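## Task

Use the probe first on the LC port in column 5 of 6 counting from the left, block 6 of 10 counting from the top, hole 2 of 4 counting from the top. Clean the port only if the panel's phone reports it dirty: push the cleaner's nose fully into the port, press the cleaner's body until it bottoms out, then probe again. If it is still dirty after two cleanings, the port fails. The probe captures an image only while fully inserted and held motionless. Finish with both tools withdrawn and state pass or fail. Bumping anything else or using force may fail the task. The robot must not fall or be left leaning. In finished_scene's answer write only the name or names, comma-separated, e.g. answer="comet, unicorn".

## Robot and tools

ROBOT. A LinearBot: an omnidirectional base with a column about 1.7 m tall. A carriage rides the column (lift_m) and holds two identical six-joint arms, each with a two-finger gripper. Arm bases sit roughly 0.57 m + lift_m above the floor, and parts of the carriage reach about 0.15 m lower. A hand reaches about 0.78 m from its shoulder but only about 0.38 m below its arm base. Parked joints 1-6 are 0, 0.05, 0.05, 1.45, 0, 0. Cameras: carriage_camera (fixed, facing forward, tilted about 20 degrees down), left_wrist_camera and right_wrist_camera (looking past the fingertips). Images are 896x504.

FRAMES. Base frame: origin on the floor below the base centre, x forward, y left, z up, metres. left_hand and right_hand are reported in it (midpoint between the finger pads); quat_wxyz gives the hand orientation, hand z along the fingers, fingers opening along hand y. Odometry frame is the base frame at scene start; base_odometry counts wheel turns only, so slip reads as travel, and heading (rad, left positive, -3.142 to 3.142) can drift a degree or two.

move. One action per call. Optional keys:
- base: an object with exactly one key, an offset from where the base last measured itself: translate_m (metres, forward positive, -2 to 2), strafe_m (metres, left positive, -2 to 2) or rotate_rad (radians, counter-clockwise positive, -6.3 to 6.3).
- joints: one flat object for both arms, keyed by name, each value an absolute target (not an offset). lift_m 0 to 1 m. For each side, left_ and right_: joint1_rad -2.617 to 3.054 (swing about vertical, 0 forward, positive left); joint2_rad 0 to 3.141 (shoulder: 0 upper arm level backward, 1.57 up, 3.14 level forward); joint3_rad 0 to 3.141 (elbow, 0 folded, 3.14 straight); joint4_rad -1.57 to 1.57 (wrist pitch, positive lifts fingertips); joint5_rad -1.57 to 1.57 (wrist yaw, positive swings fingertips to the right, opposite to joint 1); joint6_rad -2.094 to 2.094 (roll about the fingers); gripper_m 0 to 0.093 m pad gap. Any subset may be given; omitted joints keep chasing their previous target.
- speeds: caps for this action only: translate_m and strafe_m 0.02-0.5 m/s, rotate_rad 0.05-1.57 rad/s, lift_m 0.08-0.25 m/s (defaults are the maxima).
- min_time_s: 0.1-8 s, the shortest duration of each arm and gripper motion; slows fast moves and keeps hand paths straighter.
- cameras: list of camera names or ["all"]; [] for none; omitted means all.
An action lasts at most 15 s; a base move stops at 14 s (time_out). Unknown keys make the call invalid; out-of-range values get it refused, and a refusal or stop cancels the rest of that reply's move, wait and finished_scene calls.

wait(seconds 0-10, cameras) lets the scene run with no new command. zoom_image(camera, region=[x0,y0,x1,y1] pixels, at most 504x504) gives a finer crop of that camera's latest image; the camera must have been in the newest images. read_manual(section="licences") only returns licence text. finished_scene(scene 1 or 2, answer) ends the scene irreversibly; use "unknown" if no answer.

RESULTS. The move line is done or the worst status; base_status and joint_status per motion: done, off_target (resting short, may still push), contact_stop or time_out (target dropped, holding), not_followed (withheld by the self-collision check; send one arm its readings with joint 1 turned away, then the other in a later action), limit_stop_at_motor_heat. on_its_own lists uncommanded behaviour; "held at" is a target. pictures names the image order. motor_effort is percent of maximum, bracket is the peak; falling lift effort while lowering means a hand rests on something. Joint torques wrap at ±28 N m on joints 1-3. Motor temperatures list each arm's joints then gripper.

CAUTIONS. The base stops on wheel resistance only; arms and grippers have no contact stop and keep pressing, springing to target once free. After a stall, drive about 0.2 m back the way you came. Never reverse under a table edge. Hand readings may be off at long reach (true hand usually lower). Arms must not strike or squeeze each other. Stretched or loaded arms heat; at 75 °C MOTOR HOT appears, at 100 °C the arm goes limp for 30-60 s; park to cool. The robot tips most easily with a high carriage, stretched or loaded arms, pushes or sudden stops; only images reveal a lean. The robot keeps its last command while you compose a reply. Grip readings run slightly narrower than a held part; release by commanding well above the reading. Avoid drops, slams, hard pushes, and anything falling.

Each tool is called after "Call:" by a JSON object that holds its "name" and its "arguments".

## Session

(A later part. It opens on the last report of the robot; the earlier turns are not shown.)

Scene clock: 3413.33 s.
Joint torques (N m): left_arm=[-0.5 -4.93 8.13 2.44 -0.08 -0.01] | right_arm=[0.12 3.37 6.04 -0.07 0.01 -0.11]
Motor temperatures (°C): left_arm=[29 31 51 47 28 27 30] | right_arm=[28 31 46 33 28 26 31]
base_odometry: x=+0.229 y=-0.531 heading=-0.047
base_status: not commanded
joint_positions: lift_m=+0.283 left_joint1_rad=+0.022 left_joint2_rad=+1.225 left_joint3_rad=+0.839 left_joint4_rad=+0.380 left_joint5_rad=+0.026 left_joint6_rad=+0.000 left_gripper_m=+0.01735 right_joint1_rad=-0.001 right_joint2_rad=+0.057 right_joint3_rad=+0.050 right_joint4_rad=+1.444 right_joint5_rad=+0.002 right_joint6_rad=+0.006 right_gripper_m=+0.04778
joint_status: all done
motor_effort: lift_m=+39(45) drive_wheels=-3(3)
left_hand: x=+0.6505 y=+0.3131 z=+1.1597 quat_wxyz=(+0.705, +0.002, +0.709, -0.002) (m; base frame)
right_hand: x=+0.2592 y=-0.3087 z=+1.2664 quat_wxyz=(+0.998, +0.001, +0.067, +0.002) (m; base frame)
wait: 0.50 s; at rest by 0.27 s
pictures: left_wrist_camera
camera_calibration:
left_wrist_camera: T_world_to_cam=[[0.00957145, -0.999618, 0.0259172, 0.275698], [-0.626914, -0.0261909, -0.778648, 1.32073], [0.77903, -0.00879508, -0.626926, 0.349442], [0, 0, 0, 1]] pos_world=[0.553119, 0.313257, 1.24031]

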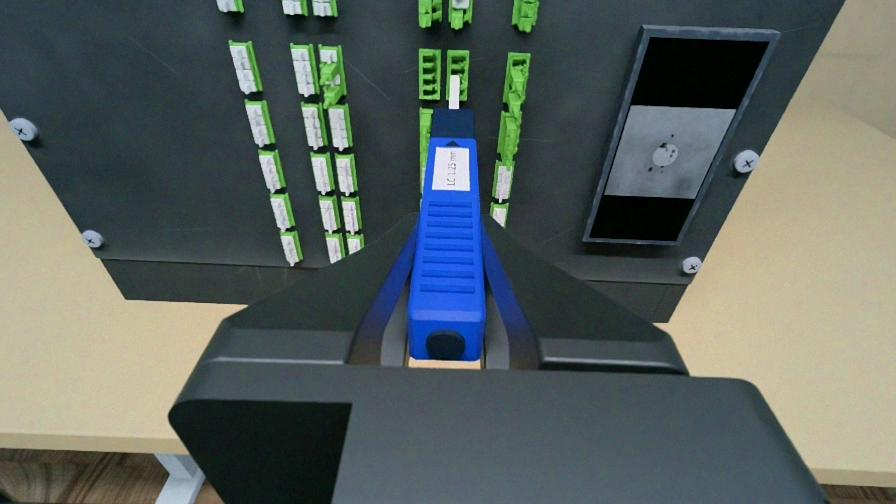

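Call:
{"name": "move", "arguments": {"base": {"translate_m": 0.005}, "speeds": {"translate_m": 0.02}, "cameras": []}}

Call:
{"name": "wait", "arguments": {"seconds": 0.5, "cameras": ["left_wrist_camera"]}}

Call:
{"name": "zoom_image", "arguments": {"camera": "left_wrist_camera", "region": [430, 40, 480, 90]}}

Scene clock: 3436.07 s.
Joint torques (N m): left_arm=[-0.5 -4.96 8.14 2.46 -0.11 -0.01] | right_arm=[0.12 3.3 6.04 -0.04 0.02 -0.11]
Motor temperatures (°C): left_arm=[29 31 51 47 28 27 30] | right_arm=[28 31 46 33 28 26 31]
move: done
base_odometry: x=+0.234 y=-0.532 heading=-0.047
base_status: done
joint_positions: lift_m=+0.283 left_joint1_rad=+0.022 left_joint2_rad=+1.225 left_joint3_rad=+0.839 left_joint4_rad=+0.380 left_joint5_rad=+0.026 left_joint6_rad=+0.000 left_gripper_m=+0.01735 right_joint1_rad=-0.001 right_joint2_rad=+0.057 right_joint3_rad=+0.050 right_joint4_rad=+1.445 right_joint5_rad=+0.002 right_joint6_rad=+0.006 right_gripper_m=+0.04778
joint_status: not commanded
motor_effort: lift_m=+39(45) drive_wheels=+3(9)
left_hand: x=+0.6505 y=+0.3131 z=+1.1597 quat_wxyz=(+0.705, +0.001, +0.709, -0.001) (m; base frame)
right_hand: x=+0.2591 y=-0.3087 z=+1.2664 quat_wxyz=(+0.998, +0.001, +0.066, +0.002) (m; base frame)
pictures: none
No camera images: "cameras" was empty.

Scene clock: 3436.57 s.
Joint torques (N m): left_arm=[-0.46 -4.93 8.18 2.45 -0.08 -0.03] | right_arm=[0.08 3.36 6.01 -0.06 0.01 -0.12]
Motor temperatures (°C): left_arm=[29 31 51 47 28 27 30] | right_arm=[28 31 46 33 28 26 31]
base_odometry: x=+0.234 y=-0.532 heading=-0.047
base_status: done
joint_positions: lift_m=+0.283 left_joint1_rad=+0.022 left_joint2_rad=+1.225 left_joint3_rad=+0.839 left_joint4_rad=+0.380 left_joint5_rad=+0.026 left_joint6_rad=+0.000 left_gripper_m=+0.01735 right_joint1_rad=-0.001 right_joint2_rad=+0.057 right_joint3_rad=+0.050 right_joint4_rad=+1.444 right_joint5_rad=+0.002 right_joint6_rad=+0.006 right_gripper_m=+0.04778
joint_status: not commanded
motor_effort: lift_m=+37(45) drive_wheels=+3(9)
left_hand: x=+0.6505 y=+0.3131 z=+1.1597 quat_wxyz=(+0.705, +0.001, +0.709, -0.001) (m; base frame)
right_hand: x=+0.2592 y=-0.3087 z=+1.2664 quat_wxyz=(+0.998, +0.001, +0.067, +0.002) (m; base frame)
wait: 0.50 s; at rest by 0.27 s
pictures: left_wrist_camera
camera_calibration:
left_wrist_camera: T_world_to_cam=[[0.00993029, -0.999616, 0.0258841, 0.27554], [-0.626905, -0.0263901, -0.778649, 1.32079], [0.779033, -0.00849465, -0.626926, 0.349347], [0, 0, 0, 1]] pos_world=[0.553119, 0.313257, 1.24031]

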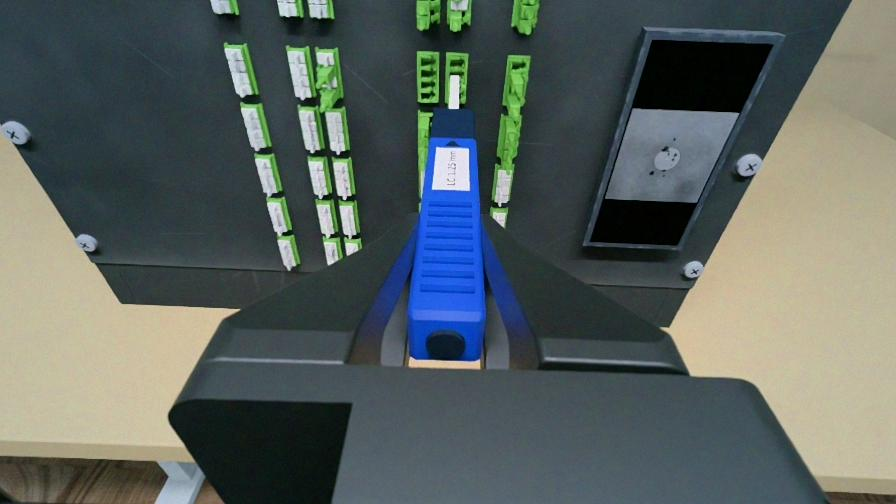

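Scaled by 10.080 from the camera's 896x504 image, which has a finer 1280x720 frame.

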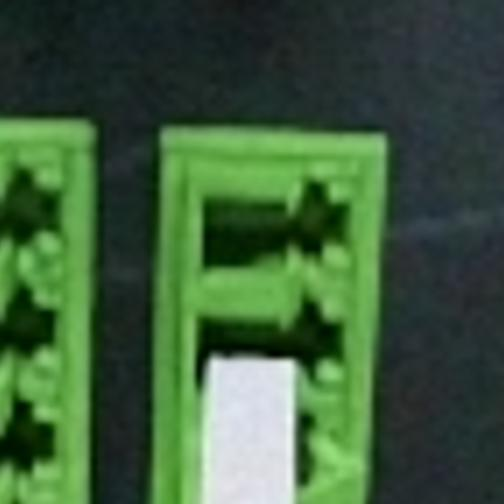

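Call:
{"name": "move", "arguments": {"joints": {"left_joint1_rad": 0.038, "left_joint5_rad": 0.05}, "min_time_s": 2, "cameras": []}}

Call:
{"name": "wait", "arguments": {"seconds": 0.5, "cameras": ["left_wrist_camera"]}}

Call:
{"name": "zoom_image", "arguments": {"camera": "left_wrist_camera", "region": [430, 40, 480, 90]}}

Call:
{"name": "zoom_image", "arguments": {"camera": "left_wrist_camera", "region": [0, 120, 30, 150]}}

Call:
{"name": "zoom_image", "arguments": {"camera": "left_wrist_camera", "region": [72, 229, 102, 259]}}

Call:
{"name": "zoom_image", "arguments": {"camera": "left_wrist_camera", "region": [734, 150, 764, 180]}}

Call:
{"name": "zoom_image", "arguments": {"camera": "left_wrist_camera", "region": [679, 255, 709, 285]}}

Scene clock: 3458.37 s.
Joint torques (N m): left_arm=[0.61 -4.94 8.13 2.45 0.19 -0.02] | right_arm=[0.1 3.34 6.02 -0.06 0.02 -0.11]
Motor temperatures (°C): left_arm=[29 31 51 47 28 27 30] | right_arm=[28 30 46 33 28 26 31]
move: done
base_odometry: x=+0.234 y=-0.532 heading=-0.047
base_status: not commanded
joint_positions: lift_m=+0.283 left_joint1_rad=+0.032 left_joint2_rad=+1.225 left_joint3_rad=+0.839 left_joint4_rad=+0.380 left_joint5_rad=+0.038 left_joint6_rad=+0.000 left_gripper_m=+0.01735 right_joint1_rad=-0.001 right_joint2_rad=+0.057 right_joint3_rad=+0.050 right_joint4_rad=+1.444 right_joint5_rad=+0.002 right_joint6_rad=+0.006 right_gripper_m=+0.04778
joint_status: all done
motor_effort: lift_m=+40(44) drive_wheels=+3(3)
left_hand: x=+0.6504 y=+0.3153 z=+1.1597 quat_wxyz=(+0.705, +0.002, +0.709, -0.002) (m; base frame)
right_hand: x=+0.2592 y=-0.3087 z=+1.2664 quat_wxyz=(+0.998, +0.001, +0.067, +0.002) (m; base frame)
pictures: none
No camera images: "cameras" was empty.

Scene clock: 3458.87 s.
Joint torques (N m): left_arm=[0.64 -4.93 8.16 2.44 0.18 -0.02] | right_arm=[0.12 3.34 6.04 -0.06 0.01 -0.12]
Motor temperatures (°C): left_arm=[29 31 51 47 28 27 30] | right_arm=[28 30 46 33 28 26 31]
base_odometry: x=+0.234 y=-0.532 heading=-0.047
base_status: not commanded
joint_positions: lift_m=+0.283 left_joint1_rad=+0.032 left_joint2_rad=+1.225 left_joint3_rad=+0.839 left_joint4_rad=+0.380 left_joint5_rad=+0.038 left_joint6_rad=+0.000 left_gripper_m=+0.01735 right_joint1_rad=-0.001 right_joint2_rad=+0.057 right_joint3_rad=+0.050 right_joint4_rad=+1.444 right_joint5_rad=+0.002 right_joint6_rad=+0.006 right_gripper_m=+0.04778
joint_status: all done
motor_effort: lift_m=+37(44) drive_wheels=+3(3)
left_hand: x=+0.6504 y=+0.3153 z=+1.1597 quat_wxyz=(+0.705, +0.002, +0.709, -0.002) (m; base frame)
right_hand: x=+0.2592 y=-0.3087 z=+1.2664 quat_wxyz=(+0.998, +0.001, +0.067, +0.002) (m; base frame)
wait: 0.50 s; at rest by 0.27 s
pictures: left_wrist_camera
camera_calibration:
left_wrist_camera: T_world_to_cam=[[0.00765153, -0.999635, 0.0259273, 0.279153], [-0.626962, -0.0249946, -0.778649, 1.32044], [0.779012, -0.0102976, -0.626924, 0.349945], [0, 0, 0, 1]] pos_world=[0.553118, 0.315658, 1.24031]

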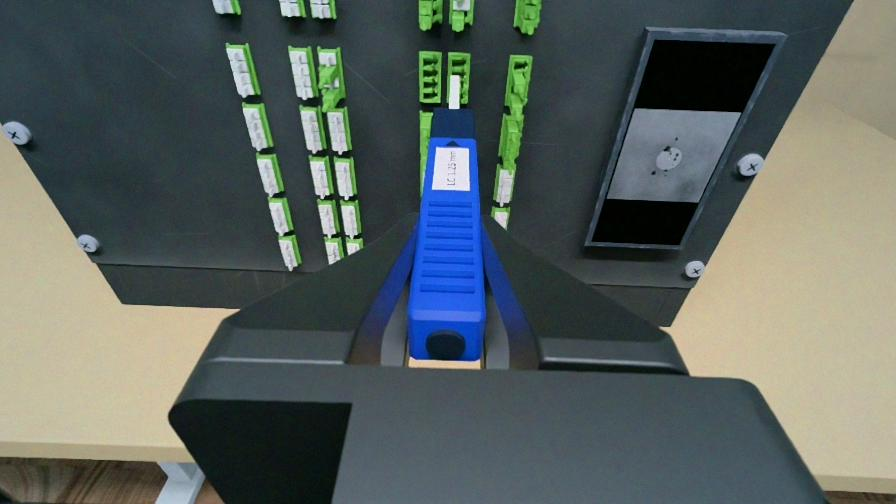

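Scaled by 10.080 from the camera's 896x504 image, which has a finer 1280x720 frame.

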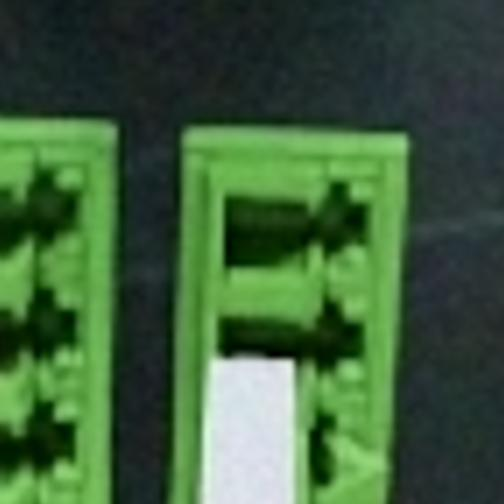

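Scaled by 16.800 from the camera's 896x504 image, which has a finer 1280x720 frame.

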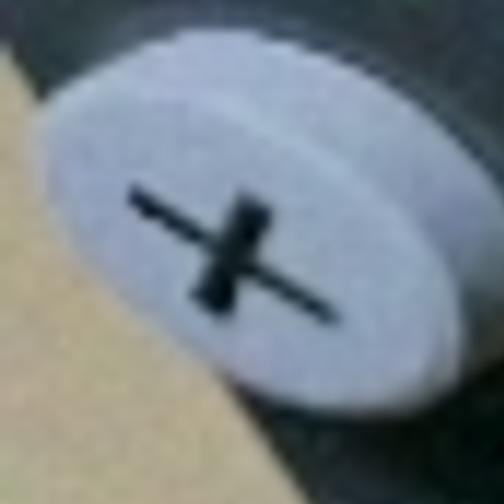

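Scaled by 16.800 from the camera's 896x504 image, which has a finer 1280x720 frame.

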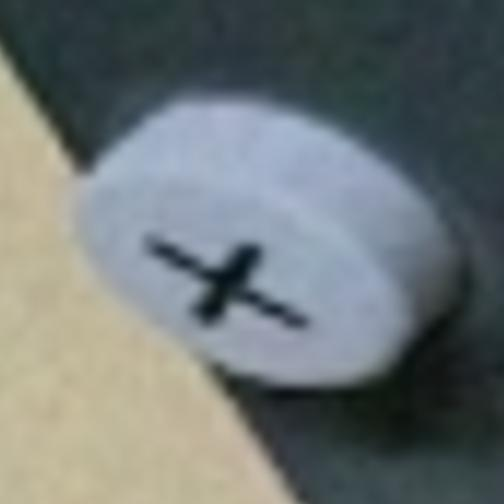

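Scaled by 16.800 from the camera's 896x504 image, which has a finer 1280x720 frame.

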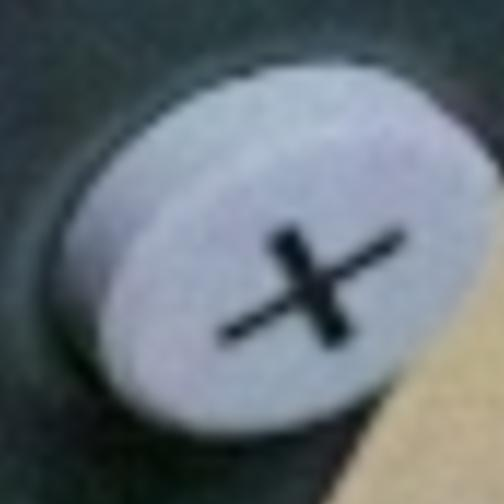

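Scaled by 16.800 from the camera's 896x504 image, which has a finer 1280x720 frame.

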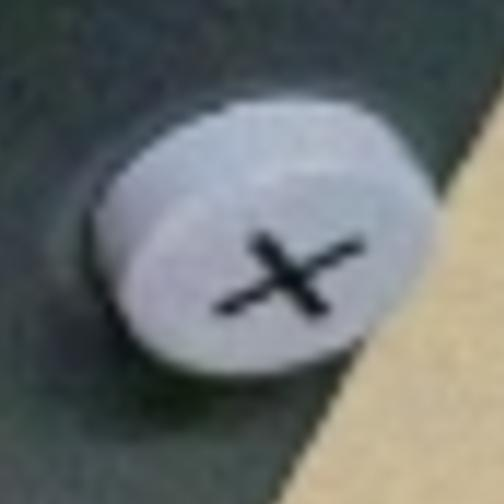

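Call:
{"name": "move", "arguments": {"base": {"translate_m": 0.004}, "speeds": {"translate_m": 0.02}, "cameras": []}}

Call:
{"name": "wait", "arguments": {"seconds": 0.5, "cameras": ["left_wrist_camera"]}}

Call:
{"name": "zoom_image", "arguments": {"camera": "left_wrist_camera", "region": [430, 50, 480, 100]}}

Scene clock: 3475.20 s.
Joint torques (N m): left_arm=[0.59 -4.93 8.16 2.46 0.18 -0.02] | right_arm=[0.12 3.32 6.02 -0.05 -0.01 -0.12]
Motor temperatures (°C): left_arm=[29 31 51 47 28 27 30] | right_arm=[28 30 46 32 28 26 31]
move: done
base_odometry: x=+0.238 y=-0.532 heading=-0.048
base_status: done
joint_positions: lift_m=+0.283 left_joint1_rad=+0.032 left_joint2_rad=+1.225 left_joint3_rad=+0.839 left_joint4_rad=+0.380 left_joint5_rad=+0.039 left_joint6_rad=+0.000 left_gripper_m=+0.01735 right_joint1_rad=-0.001 right_joint2_rad=+0.057 right_joint3_rad=+0.050 right_joint4_rad=+1.444 right_joint5_rad=+0.002 right_joint6_rad=+0.006 right_gripper_m=+0.04778
joint_status: not commanded
motor_effort: lift_m=+41(41) drive_wheels=-4(9)
left_hand: x=+0.6504 y=+0.3152 z=+1.1596 quat_wxyz=(+0.705, +0.002, +0.709, -0.002) (m; base frame)
right_hand: x=+0.2592 y=-0.3087 z=+1.2664 quat_wxyz=(+0.998, +0.001, +0.067, +0.002) (m; base frame)
pictures: none
No camera images: "cameras" was empty.

Scene clock: 3475.70 s.
Joint torques (N m): left_arm=[0.55 -4.94 8.16 2.47 0.18 -0.02] | right_arm=[0.1 3.34 6.02 -0.05 0.02 -0.12]
Motor temperatures (°C): left_arm=[29 31 51 47 28 27 30] | right_arm=[28 30 46 32 28 26 31]
base_odometry: x=+0.238 y=-0.532 heading=-0.048
base_status: done
joint_positions: lift_m=+0.283 left_joint1_rad=+0.032 left_joint2_rad=+1.225 left_joint3_rad=+0.839 left_joint4_rad=+0.380 left_joint5_rad=+0.039 left_joint6_rad=+0.000 left_gripper_m=+0.01735 right_joint1_rad=-0.001 right_joint2_rad=+0.057 right_joint3_rad=+0.050 right_joint4_rad=+1.444 right_joint5_rad=+0.002 right_joint6_rad=+0.006 right_gripper_m=+0.04778
joint_status: not commanded
motor_effort: lift_m=+42(41) drive_wheels=-4(9)
left_hand: x=+0.6504 y=+0.3152 z=+1.1596 quat_wxyz=(+0.705, +0.002, +0.709, -0.002) (m; base frame)
right_hand: x=+0.2592 y=-0.3087 z=+1.2664 quat_wxyz=(+0.998, +0.001, +0.067, +0.002) (m; base frame)
wait: 0.50 s; at rest by 0.27 s
pictures: left_wrist_camera
camera_calibration:
left_wrist_camera: T_world_to_cam=[[0.00730139, -0.999636, 0.0259569, 0.27921], [-0.62725, -0.0247943, -0.778423, 1.32026], [0.778784, -0.0105979, -0.627203, 0.350511], [0, 0, 0, 1]] pos_world=[0.55312, 0.315558, 1.24031]

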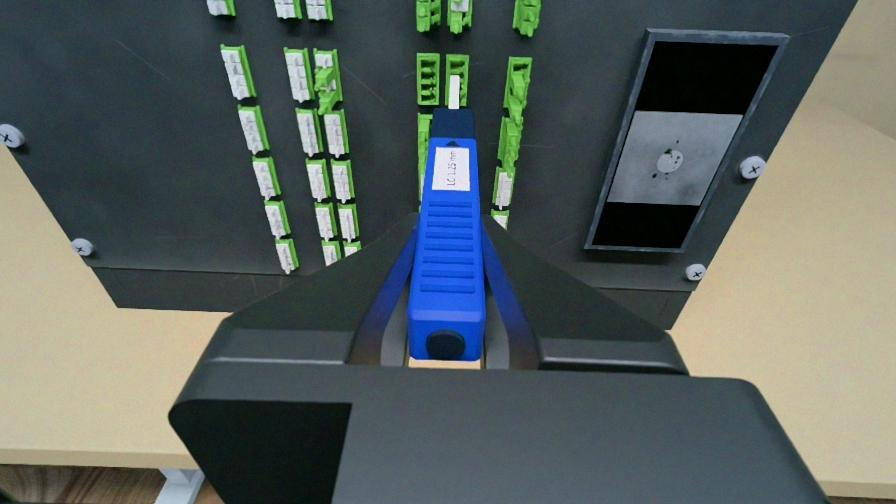

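Scaled by 10.080 from the camera's 896x504 image, which has a finer 1280x720 frame.

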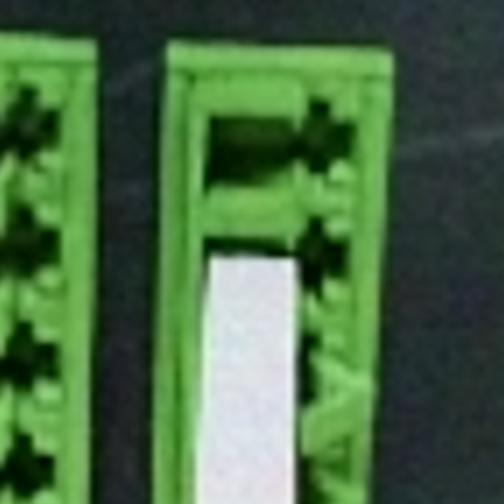

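Call:
{"name": "move", "arguments": {"base": {"translate_m": 0.002}, "speeds": {"translate_m": 0.02}, "cameras": []}}

Call:
{"name": "wait", "arguments": {"seconds": 0.5, "cameras": ["left_wrist_camera"]}}

Call:
{"name": "zoom_image", "arguments": {"camera": "left_wrist_camera", "region": [440, 55, 470, 85]}}

Scene clock: 3487.43 s.
Joint torques (N m): left_arm=[0.59 -4.98 8.21 2.44 0.18 -0.02] | right_arm=[0.12 3.36 5.98 -0.13 0.02 -0.12]
Motor temperatures (°C): left_arm=[29 31 51 47 28 27 30] | right_arm=[28 30 46 32 28 26 31]
move: done
base_odometry: x=+0.240 y=-0.533 heading=-0.048
base_status: done
joint_positions: lift_m=+0.283 left_joint1_rad=+0.032 left_joint2_rad=+1.225 left_joint3_rad=+0.839 left_joint4_rad=+0.380 left_joint5_rad=+0.039 left_joint6_rad=+0.000 left_gripper_m=+0.01735 right_joint1_rad=-0.001 right_joint2_rad=+0.057 right_joint3_rad=+0.050 right_joint4_rad=+1.445 right_joint5_rad=+0.002 right_joint6_rad=+0.006 right_gripper_m=+0.04778
joint_status: not commanded
motor_effort: lift_m=+39(42) drive_wheels=+3(9)
left_hand: x=+0.6505 y=+0.3152 z=+1.1595 quat_wxyz=(+0.705, +0.002, +0.709, -0.002) (m; base frame)
right_hand: x=+0.2591 y=-0.3087 z=+1.2664 quat_wxyz=(+0.998, +0.001, +0.066, +0.002) (m; base frame)
pictures: none
No camera images: "cameras" was empty.

Scene clock: 3487.93 s.
Joint torques (N m): left_arm=[0.62 -4.96 8.16 2.43 0.18 -0.01] | right_arm=[0.08 3.32 6.02 -0.05 0.01 -0.12]
Motor temperatures (°C): left_arm=[29 31 51 47 28 27 30] | right_arm=[28 30 46 32 28 26 31]
base_odometry: x=+0.240 y=-0.533 heading=-0.048
base_status: done
joint_positions: lift_m=+0.283 left_joint1_rad=+0.032 left_joint2_rad=+1.225 left_joint3_rad=+0.839 left_joint4_rad=+0.380 left_joint5_rad=+0.039 left_joint6_rad=+0.000 left_gripper_m=+0.01735 right_joint1_rad=-0.001 right_joint2_rad=+0.057 right_joint3_rad=+0.050 right_joint4_rad=+1.444 right_joint5_rad=+0.002 right_joint6_rad=+0.006 right_gripper_m=+0.04778
joint_status: not commanded
motor_effort: lift_m=+37(42) drive_wheels=+3(9)
left_hand: x=+0.6505 y=+0.3152 z=+1.1595 quat_wxyz=(+0.705, +0.002, +0.709, -0.002) (m; base frame)
right_hand: x=+0.2592 y=-0.3087 z=+1.2664 quat_wxyz=(+0.998, +0.001, +0.067, +0.002) (m; base frame)
wait: 0.50 s; at rest by 0.27 s
pictures: left_wrist_camera
camera_calibration:
left_wrist_camera: T_world_to_cam=[[0.00730139, -0.999636, 0.0259569, 0.279212], [-0.62725, -0.0247943, -0.778423, 1.32024], [0.778784, -0.0105979, -0.627203, 0.35037], [0, 0, 0, 1]] pos_world=[0.55322, 0.315558, 1.24021]

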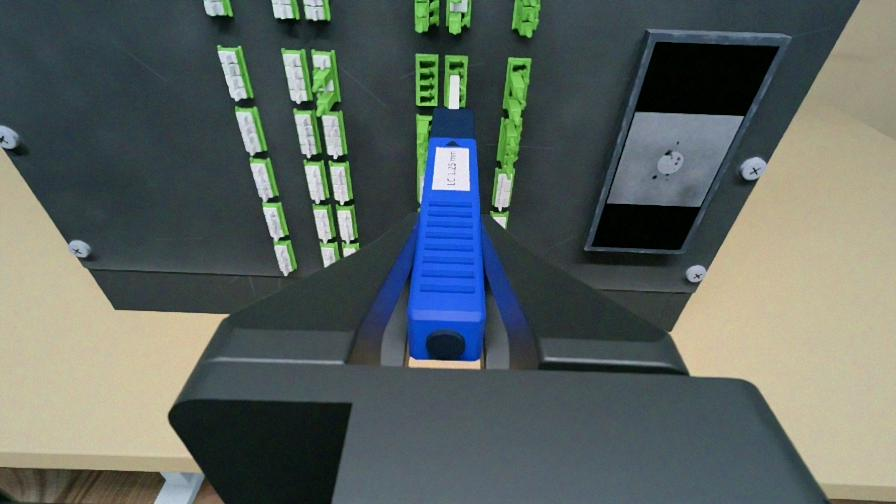

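Scaled by 16.800 from the camera's 896x504 image, which has a finer 1280x720 frame.

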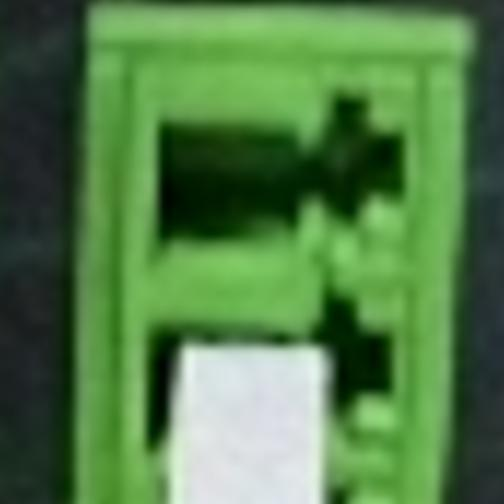

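Call:
{"name": "move", "arguments": {"joints": {"left_joint1_rad": 0.0397}, "min_time_s": 1, "cameras": []}}

Call:
{"name": "wait", "arguments": {"seconds": 0.5, "cameras": ["left_wrist_camera"]}}

Call:
{"name": "zoom_image", "arguments": {"camera": "left_wrist_camera", "region": [440, 55, 470, 85]}}

Scene clock: 3498.97 s.
Joint torques (N m): left_arm=[0.76 -4.96 8.14 2.45 0.18 -0.03] | right_arm=[0.1 3.32 6.01 -0.06 0.01 -0.12]
Motor temperatures (°C): left_arm=[29 32 51 47 28 27 30] | right_arm=[28 30 46 32 28 26 31]
move: done
base_odometry: x=+0.240 y=-0.533 heading=-0.048
base_status: not commanded
joint_positions: lift_m=+0.283 left_joint1_rad=+0.032 left_joint2_rad=+1.225 left_joint3_rad=+0.839 left_joint4_rad=+0.380 left_joint5_rad=+0.039 left_joint6_rad=+0.000 left_gripper_m=+0.01735 right_joint1_rad=-0.001 right_joint2_rad=+0.057 right_joint3_rad=+0.050 right_joint4_rad=+1.444 right_joint5_rad=+0.002 right_joint6_rad=+0.006 right_gripper_m=+0.04778
joint_status: all done
motor_effort: lift_m=+39(44) drive_wheels=+3(3)
left_hand: x=+0.6505 y=+0.3152 z=+1.1595 quat_wxyz=(+0.705, +0.002, +0.709, -0.002) (m; base frame)
right_hand: x=+0.2592 y=-0.3087 z=+1.2664 quat_wxyz=(+0.998, +0.001, +0.067, +0.002) (m; base frame)
pictures: none
No camera images: "cameras" was empty.

Scene clock: 3499.47 s.
Joint torques (N m): left_arm=[0.79 -4.97 8.14 2.44 0.18 -0.01] | right_arm=[0.1 3.33 6.01 -0.06 0.02 -0.11]
Motor temperatures (°C): left_arm=[29 32 51 47 28 27 30] | right_arm=[28 30 46 32 28 26 31]
base_odometry: x=+0.240 y=-0.533 heading=-0.048
base_status: not commanded
joint_positions: lift_m=+0.283 left_joint1_rad=+0.032 left_joint2_rad=+1.225 left_joint3_rad=+0.839 left_joint4_rad=+0.380 left_joint5_rad=+0.039 left_joint6_rad=+0.000 left_gripper_m=+0.01735 right_joint1_rad=-0.001 right_joint2_rad=+0.057 right_joint3_rad=+0.050 right_joint4_rad=+1.444 right_joint5_rad=+0.002 right_joint6_rad=+0.006 right_gripper_m=+0.04778
joint_status: all done
motor_effort: lift_m=+40(44) drive_wheels=+3(3)
left_hand: x=+0.6505 y=+0.3152 z=+1.1595 quat_wxyz=(+0.705, +0.002, +0.709, -0.002) (m; base frame)
right_hand: x=+0.2592 y=-0.3087 z=+1.2664 quat_wxyz=(+0.998, +0.001, +0.067, +0.002) (m; base frame)
wait: 0.50 s; at rest by 0.27 s
pictures: left_wrist_camera
camera_calibration:
left_wrist_camera: T_world_to_cam=[[0.00730139, -0.999636, 0.0259569, 0.279212], [-0.62725, -0.0247943, -0.778423, 1.32024], [0.778784, -0.0105979, -0.627203, 0.35037], [0, 0, 0, 1]] pos_world=[0.55322, 0.315558, 1.24021]

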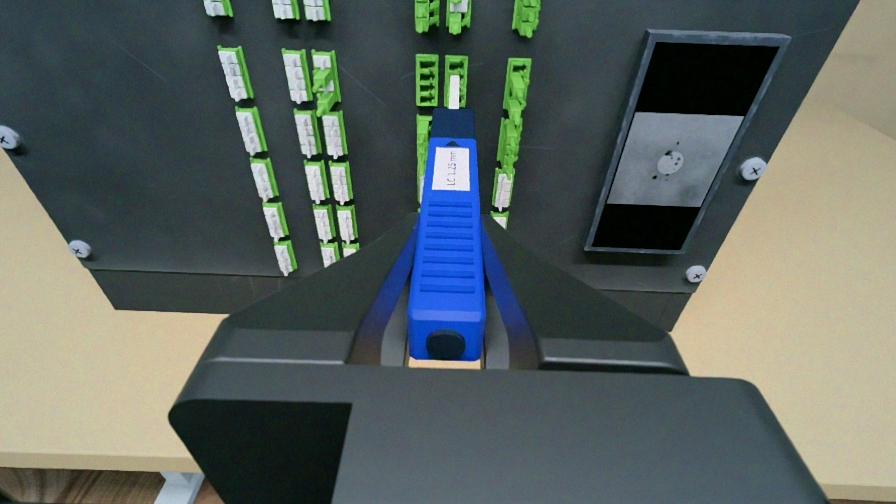

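Scaled by 16.800 from the camera's 896x504 image, which has a finer 1280x720 frame.

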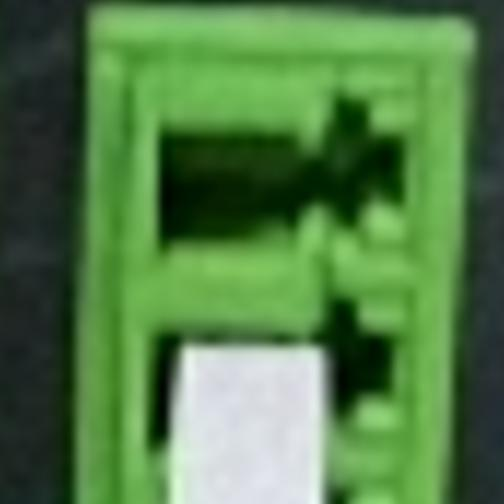

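Call:
{"name": "move", "arguments": {"joints": {"left_joint5_rad": 0.0232}, "min_time_s": 1, "cameras": []}}

Call:
{"name": "wait", "arguments": {"seconds": 0.5, "cameras": ["left_wrist_camera"]}}

Call:
{"name": "zoom_image", "arguments": {"camera": "left_wrist_camera", "region": [440, 55, 470, 85]}}

Scene clock: 3511.37 s.
Joint torques (N m): left_arm=[0.77 -4.93 8.17 2.44 -0.1 -0.02] | right_arm=[0.12 3.3 6.04 -0.07 0.01 -0.12]
Motor temperatures (°C): left_arm=[29 32 51 47 28 27 30] | right_arm=[28 30 46 32 28 26 31]
move: done
base_odometry: x=+0.240 y=-0.533 heading=-0.048
base_status: not commanded
joint_positions: lift_m=+0.283 left_joint1_rad=+0.032 left_joint2_rad=+1.225 left_joint3_rad=+0.839 left_joint4_rad=+0.380 left_joint5_rad=+0.036 left_joint6_rad=+0.000 left_gripper_m=+0.01735 right_joint1_rad=-0.001 right_joint2_rad=+0.057 right_joint3_rad=+0.050 right_joint4_rad=+1.444 right_joint5_rad=+0.002 right_joint6_rad=+0.006 right_gripper_m=+0.04778
joint_status: all done
motor_effort: lift_m=+38(43) drive_wheels=+3(3)
left_hand: x=+0.6505 y=+0.3157 z=+1.1595 quat_wxyz=(+0.705, +0.001, +0.709, -0.001) (m; base frame)
right_hand: x=+0.2592 y=-0.3087 z=+1.2664 quat_wxyz=(+0.998, +0.001, +0.067, +0.002) (m; base frame)
pictures: none
No camera images: "cameras" was empty.

Scene clock: 3511.87 s.
Joint torques (N m): left_arm=[0.75 -4.96 8.2 2.44 -0.09 -0.02] | right_arm=[0.1 3.34 6.02 -0.07 0.03 -0.11]
Motor temperatures (°C): left_arm=[29 32 51 47 28 27 30] | right_arm=[28 30 46 32 28 26 31]
base_odometry: x=+0.240 y=-0.533 heading=-0.048
base_status: not commanded
joint_positions: lift_m=+0.283 left_joint1_rad=+0.032 left_joint2_rad=+1.225 left_joint3_rad=+0.839 left_joint4_rad=+0.380 left_joint5_rad=+0.035 left_joint6_rad=+0.000 left_gripper_m=+0.01735 right_joint1_rad=-0.001 right_joint2_rad=+0.057 right_joint3_rad=+0.050 right_joint4_rad=+1.444 right_joint5_rad=+0.002 right_joint6_rad=+0.006 right_gripper_m=+0.04778
joint_status: all done
motor_effort: lift_m=+39(43) drive_wheels=+3(3)
left_hand: x=+0.6505 y=+0.3158 z=+1.1595 quat_wxyz=(+0.705, +0.001, +0.709, -0.001) (m; base frame)
right_hand: x=+0.2592 y=-0.3087 z=+1.2664 quat_wxyz=(+0.998, +0.001, +0.067, +0.002) (m; base frame)
wait: 0.50 s; at rest by 0.27 s
pictures: left_wrist_camera
camera_calibration:
left_wrist_camera: T_world_to_cam=[[0.010643, -0.999606, 0.0259553, 0.277655], [-0.627166, -0.0268897, -0.778422, 1.32086], [0.778813, -0.00799359, -0.627205, 0.349537], [0, 0, 0, 1]] pos_world=[0.55322, 0.315857, 1.24021]

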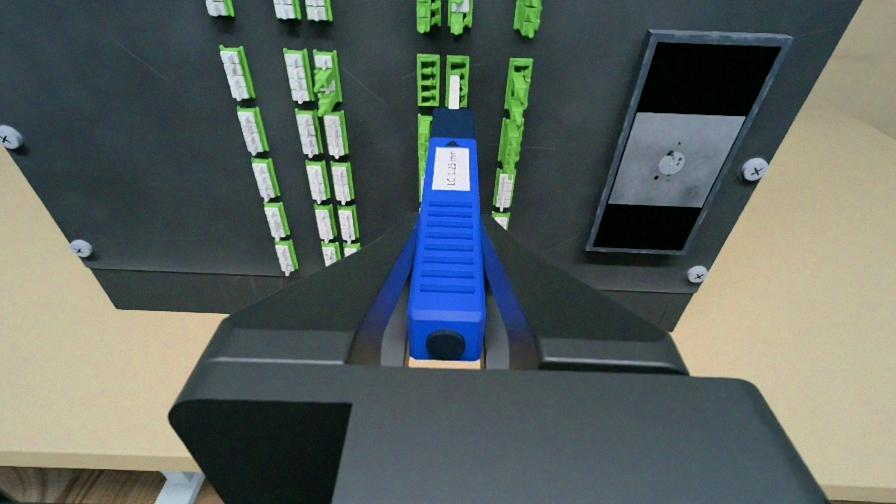

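Scaled by 16.800 from the camera's 896x504 image, which has a finer 1280x720 frame.

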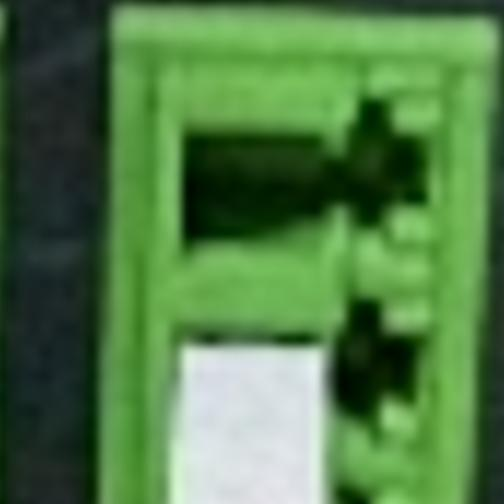

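Call:
{"name": "move", "arguments": {"joints": {"lift_m": 0.282}, "speeds": {"lift_m": 0.08}, "cameras": []}}

Call:
{"name": "move", "arguments": {"base": {"translate_m": 0.003}, "speeds": {"translate_m": 0.02}, "cameras": []}}

Call:
{"name": "wait", "arguments": {"seconds": 0.5, "cameras": ["left_wrist_camera"]}}

Call:
{"name": "zoom_image", "arguments": {"camera": "left_wrist_camera", "region": [440, 55, 470, 85]}}

Scene clock: 3523.33 s.
Joint torques (N m): left_arm=[0.79 -4.96 8.13 2.47 -0.07 -0.01] | right_arm=[0.1 3.32 6.04 -0.06 0.02 -0.11]
Motor temperatures (°C): left_arm=[29 32 51 47 28 27 30] | right_arm=[28 30 46 32 28 26 31]
move: done
base_odometry: x=+0.240 y=-0.533 heading=-0.048
base_status: not commanded
joint_positions: lift_m=+0.282 left_joint1_rad=+0.032 left_joint2_rad=+1.225 left_joint3_rad=+0.839 left_joint4_rad=+0.380 left_joint5_rad=+0.035 left_joint6_rad=+0.000 left_gripper_m=+0.01735 right_joint1_rad=-0.001 right_joint2_rad=+0.057 right_joint3_rad=+0.050 right_joint4_rad=+1.444 right_joint5_rad=+0.002 right_joint6_rad=+0.006 right_gripper_m=+0.04778
joint_status: all done
motor_effort: lift_m=+33(39) drive_wheels=+3(3)
left_hand: x=+0.6505 y=+0.3159 z=+1.1589 quat_wxyz=(+0.705, +0.001, +0.709, -0.001) (m; base frame)
right_hand: x=+0.2592 y=-0.3087 z=+1.2658 quat_wxyz=(+0.998, +0.001, +0.067, +0.002) (m; base frame)
pictures: none
No camera images: "cameras" was empty.

Scene clock: 3523.97 s.
Joint torques (N m): left_arm=[0.79 -4.98 8.25 2.44 -0.1 -0.02] | right_arm=[0.13 3.32 6.04 -0.04 0.01 -0.11]
Motor temperatures (°C): left_arm=[29 32 51 47 28 27 30] | right_arm=[28 30 46 32 28 26 31]
move: done
base_odometry: x=+0.243 y=-0.533 heading=-0.048
base_status: done
joint_positions: lift_m=+0.282 left_joint1_rad=+0.032 left_joint2_rad=+1.225 left_joint3_rad=+0.839 left_joint4_rad=+0.381 left_joint5_rad=+0.035 left_joint6_rad=+0.000 left_gripper_m=+0.01735 right_joint1_rad=-0.001 right_joint2_rad=+0.057 right_joint3_rad=+0.050 right_joint4_rad=+1.444 right_joint5_rad=+0.002 right_joint6_rad=+0.006 right_gripper_m=+0.04778
joint_status: not commanded
motor_effort: lift_m=+31(37) drive_wheels=-3(9)
left_hand: x=+0.6505 y=+0.3159 z=+1.1591 quat_wxyz=(+0.705, +0.001, +0.709, -0.001) (m; base frame)
right_hand: x=+0.2592 y=-0.3087 z=+1.2658 quat_wxyz=(+0.998, +0.001, +0.067, +0.002) (m; base frame)
pictures: none
No camera images: "cameras" was empty.

Scene clock: 3524.47 s.
Joint torques (N m): left_arm=[0.77 -4.97 8.14 2.44 -0.08 -0.01] | right_arm=[0.13 3.37 6.01 -0.05 0.02 -0.12]
Motor temperatures (°C): left_arm=[29 32 51 47 28 27 30] | right_arm=[28 30 46 32 28 26 31]
base_odometry: x=+0.243 y=-0.533 heading=-0.048
base_status: done
joint_positions: lift_m=+0.282 left_joint1_rad=+0.032 left_joint2_rad=+1.225 left_joint3_rad=+0.839 left_joint4_rad=+0.381 left_joint5_rad=+0.035 left_joint6_rad=+0.000 left_gripper_m=+0.01735 right_joint1_rad=-0.001 right_joint2_rad=+0.057 right_joint3_rad=+0.050 right_joint4_rad=+1.444 right_joint5_rad=+0.002 right_joint6_rad=+0.006 right_gripper_m=+0.04778
joint_status: not commanded
motor_effort: lift_m=+31(37) drive_wheels=+3(9)
left_hand: x=+0.6505 y=+0.3159 z=+1.1591 quat_wxyz=(+0.705, +0.001, +0.709, -0.001) (m; base frame)
right_hand: x=+0.2592 y=-0.3087 z=+1.2658 quat_wxyz=(+0.998, +0.001, +0.067, +0.002) (m; base frame)
wait: 0.50 s; at rest by 0.27 s
pictures: left_wrist_camera
camera_calibration:
left_wrist_camera: T_world_to_cam=[[0.0111234, -0.999601, 0.0259473, 0.277409], [-0.626544, -0.0271908, -0.778912, 1.32084], [0.779307, -0.00759296, -0.626597, 0.348212], [0, 0, 0, 1]] pos_world=[0.553117, 0.315857, 1.23981]

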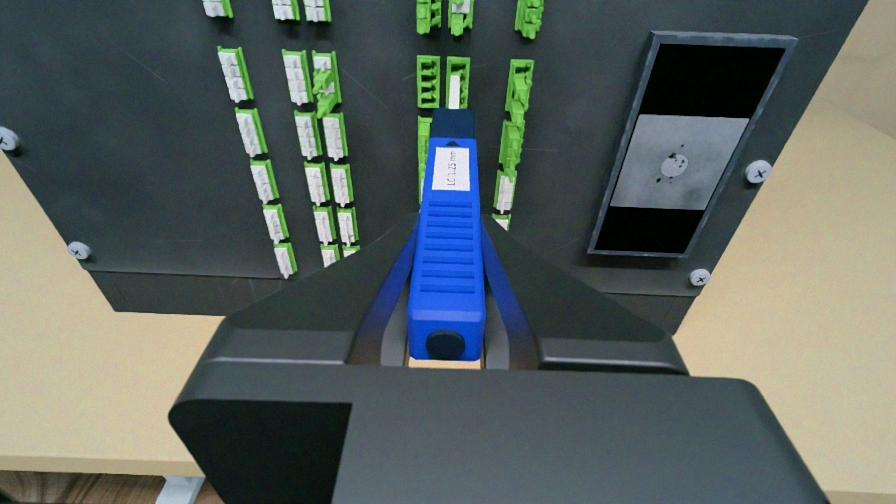

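Scaled by 16.800 from the camera's 896x504 image, which has a finer 1280x720 frame.

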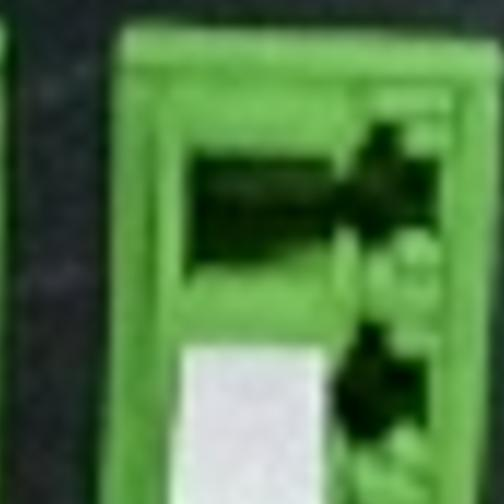

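Call:
{"name": "move", "arguments": {"joints": {"lift_m": 0.2812}, "speeds": {"lift_m": 0.08}, "cameras": []}}

Call:
{"name": "wait", "arguments": {"seconds": 0.5, "cameras": ["left_wrist_camera"]}}

Call:
{"name": "zoom_image", "arguments": {"camera": "left_wrist_camera", "region": [440, 55, 470, 85]}}

Scene clock: 3542.23 s.
Joint torques (N m): left_arm=[0.77 -4.97 8.18 2.44 -0.08 -0.02] | right_arm=[0.13 3.32 6.04 -0.04 0.02 -0.12]
Motor temperatures (°C): left_arm=[29 32 51 48 28 27 30] | right_arm=[28 30 46 32 28 26 31]
move: done
base_odometry: x=+0.243 y=-0.533 heading=-0.048
base_status: not commanded
joint_positions: lift_m=+0.281 left_joint1_rad=+0.032 left_joint2_rad=+1.225 left_joint3_rad=+0.839 left_joint4_rad=+0.382 left_joint5_rad=+0.035 left_joint6_rad=+0.000 left_gripper_m=+0.01735 right_joint1_rad=-0.001 right_joint2_rad=+0.057 right_joint3_rad=+0.050 right_joint4_rad=+1.444 right_joint5_rad=+0.002 right_joint6_rad=+0.006 right_gripper_m=+0.04778
joint_status: all done
motor_effort: lift_m=+28(34) drive_wheels=+3(3)
left_hand: x=+0.6505 y=+0.3159 z=+1.1587 quat_wxyz=(+0.706, +0.001, +0.709, -0.001) (m; base frame)
right_hand: x=+0.2592 y=-0.3087 z=+1.2651 quat_wxyz=(+0.998, +0.001, +0.067, +0.002) (m; base frame)
pictures: none
No camera images: "cameras" was empty.

Scene clock: 3542.73 s.
Joint torques (N m): left_arm=[0.79 -4.96 8.16 2.43 -0.08 -0.01] | right_arm=[0.13 3.34 6.01 -0.06 0.02 -0.12]
Motor temperatures (°C): left_arm=[29 32 51 48 28 27 30] | right_arm=[28 30 46 32 28 26 31]
base_odometry: x=+0.243 y=-0.533 heading=-0.048
base_status: not commanded
joint_positions: lift_m=+0.281 left_joint1_rad=+0.032 left_joint2_rad=+1.225 left_joint3_rad=+0.839 left_joint4_rad=+0.382 left_joint5_rad=+0.035 left_joint6_rad=+0.000 left_gripper_m=+0.01735 right_joint1_rad=-0.001 right_joint2_rad=+0.057 right_joint3_rad=+0.050 right_joint4_rad=+1.444 right_joint5_rad=+0.002 right_joint6_rad=+0.006 right_gripper_m=+0.04778
joint_status: all done
motor_effort: lift_m=+30(34) drive_wheels=+3(3)
left_hand: x=+0.6505 y=+0.3159 z=+1.1587 quat_wxyz=(+0.706, +0.001, +0.709, -0.001) (m; base frame)
right_hand: x=+0.2592 y=-0.3087 z=+1.2651 quat_wxyz=(+0.998, +0.001, +0.067, +0.002) (m; base frame)
wait: 0.50 s; at rest by 0.27 s
pictures: left_wrist_camera
camera_calibration:
left_wrist_camera: T_world_to_cam=[[0.01103, -0.999604, 0.0258807, 0.27756], [-0.625657, -0.027089, -0.779627, 1.32068], [0.78002, -0.00759317, -0.625709, 0.346422], [0, 0, 0, 1]] pos_world=[0.553013, 0.315857, 1.23921]

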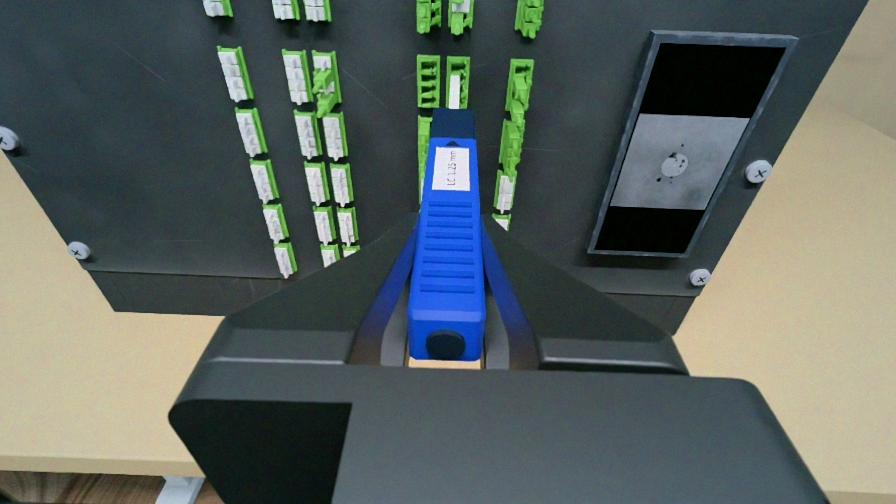

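Scaled by 16.800 from the camera's 896x504 image, which has a finer 1280x720 frame.

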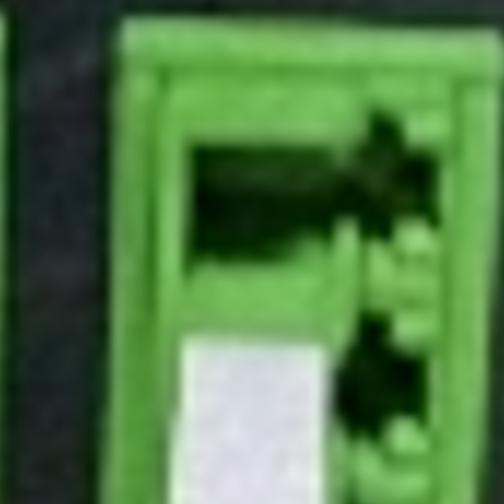

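Call:
{"name": "move", "arguments": {"joints": {"lift_m": 0.2804, "left_joint5_rad": 0.0493}, "speeds": {"lift_m": 0.08}, "min_time_s": 1, "cameras": []}}

Call:
{"name": "wait", "arguments": {"seconds": 0.5, "cameras": ["left_wrist_camera"]}}

Call:
{"name": "zoom_image", "arguments": {"camera": "left_wrist_camera", "region": [440, 55, 470, 85]}}

Scene clock: 3559.37 s.
Joint torques (N m): left_arm=[0.77 -4.97 8.18 2.41 0.2 -0.01] | right_arm=[0.12 3.36 6.01 -0.07 0.01 -0.12]
Motor temperatures (°C): left_arm=[29 32 51 48 28 27 30] | right_arm=[28 30 45 31 28 26 31]
move: done
base_odometry: x=+0.243 y=-0.533 heading=-0.048
base_status: not commanded
joint_positions: lift_m=+0.281 left_joint1_rad=+0.032 left_joint2_rad=+1.225 left_joint3_rad=+0.839 left_joint4_rad=+0.383 left_joint5_rad=+0.036 left_joint6_rad=+0.000 left_gripper_m=+0.01735 right_joint1_rad=-0.001 right_joint2_rad=+0.057 right_joint3_rad=+0.050 right_joint4_rad=+1.445 right_joint5_rad=+0.002 right_joint6_rad=+0.006 right_gripper_m=+0.04778
joint_status: all done
motor_effort: lift_m=+32(36) drive_wheels=+3(3)
left_hand: x=+0.6505 y=+0.3157 z=+1.1583 quat_wxyz=(+0.706, +0.001, +0.708, -0.001) (m; base frame)
right_hand: x=+0.2591 y=-0.3087 z=+1.2643 quat_wxyz=(+0.998, +0.001, +0.066, +0.002) (m; base frame)
pictures: none
No camera images: "cameras" was empty.

Scene clock: 3559.87 s.
Joint torques (N m): left_arm=[0.77 -4.94 8.14 2.4 0.2 -0.02] | right_arm=[0.13 3.36 6 -0.06 0.01 -0.12]
Motor temperatures (°C): left_arm=[29 32 51 48 28 27 30] | right_arm=[28 30 45 31 28 26 31]
base_odometry: x=+0.243 y=-0.533 heading=-0.048
base_status: not commanded
joint_positions: lift_m=+0.281 left_joint1_rad=+0.032 left_joint2_rad=+1.225 left_joint3_rad=+0.839 left_joint4_rad=+0.383 left_joint5_rad=+0.036 left_joint6_rad=+0.000 left_gripper_m=+0.01735 right_joint1_rad=-0.001 right_joint2_rad=+0.057 right_joint3_rad=+0.050 right_joint4_rad=+1.445 right_joint5_rad=+0.002 right_joint6_rad=+0.006 right_gripper_m=+0.04778
joint_status: all done
motor_effort: lift_m=+36(36) drive_wheels=+3(3)
left_hand: x=+0.6505 y=+0.3156 z=+1.1583 quat_wxyz=(+0.706, +0.002, +0.708, -0.002) (m; base frame)
right_hand: x=+0.2591 y=-0.3087 z=+1.2643 quat_wxyz=(+0.998, +0.001, +0.066, +0.002) (m; base frame)
wait: 0.50 s; at rest by 0.27 s
pictures: left_wrist_camera
camera_calibration:
left_wrist_camera: T_world_to_cam=[[0.00943002, -0.999621, 0.0258692, 0.278382], [-0.624529, -0.0260918, -0.780565, 1.32036], [0.780944, -0.00879531, -0.624539, 0.344547], [0, 0, 0, 1]] pos_world=[0.552908, 0.315757, 1.23861]

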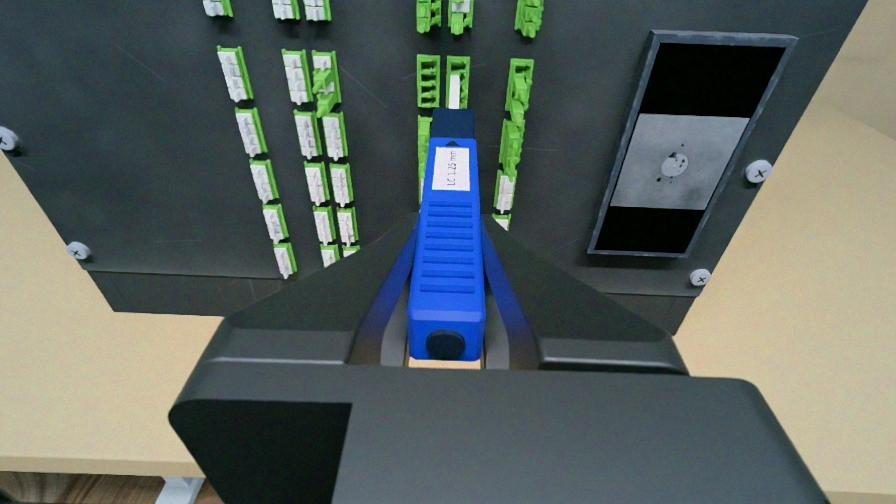

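Scaled by 16.800 from the camera's 896x504 image, which has a finer 1280x720 frame.

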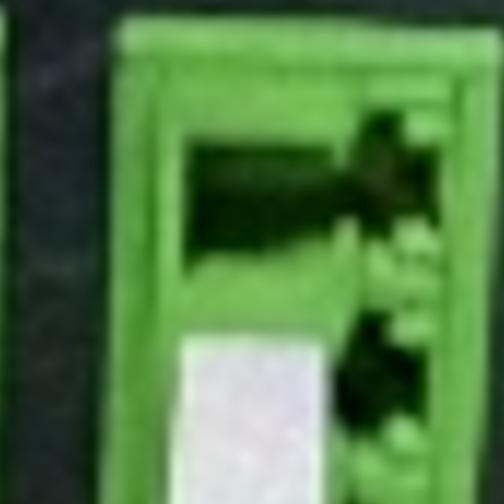

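Call:
{"name": "zoom_image", "arguments": {"camera": "left_wrist_camera", "region": [436, 50, 476, 90]}}

Call:
{"name": "zoom_image", "arguments": {"camera": "left_wrist_camera", "region": [436, 74, 476, 114]}}

Scaled by 12.600 from the camera's 896x504 image, which has a finer 1280x720 frame.

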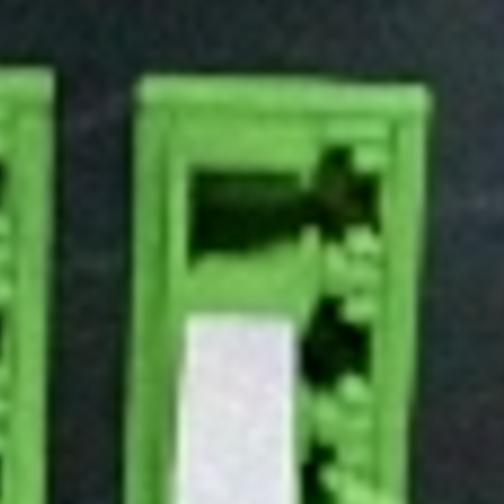

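Scaled by 12.600 from the camera's 896x504 image, which has a finer 1280x720 frame.

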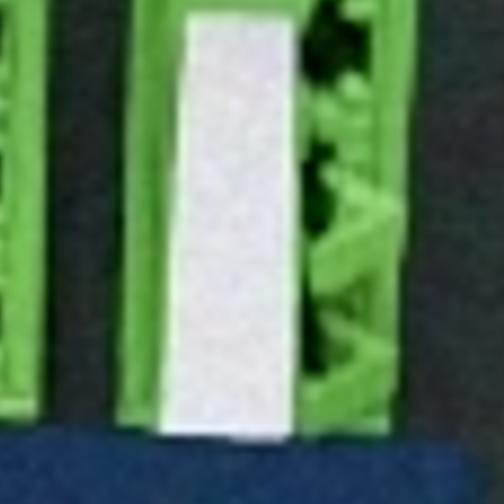

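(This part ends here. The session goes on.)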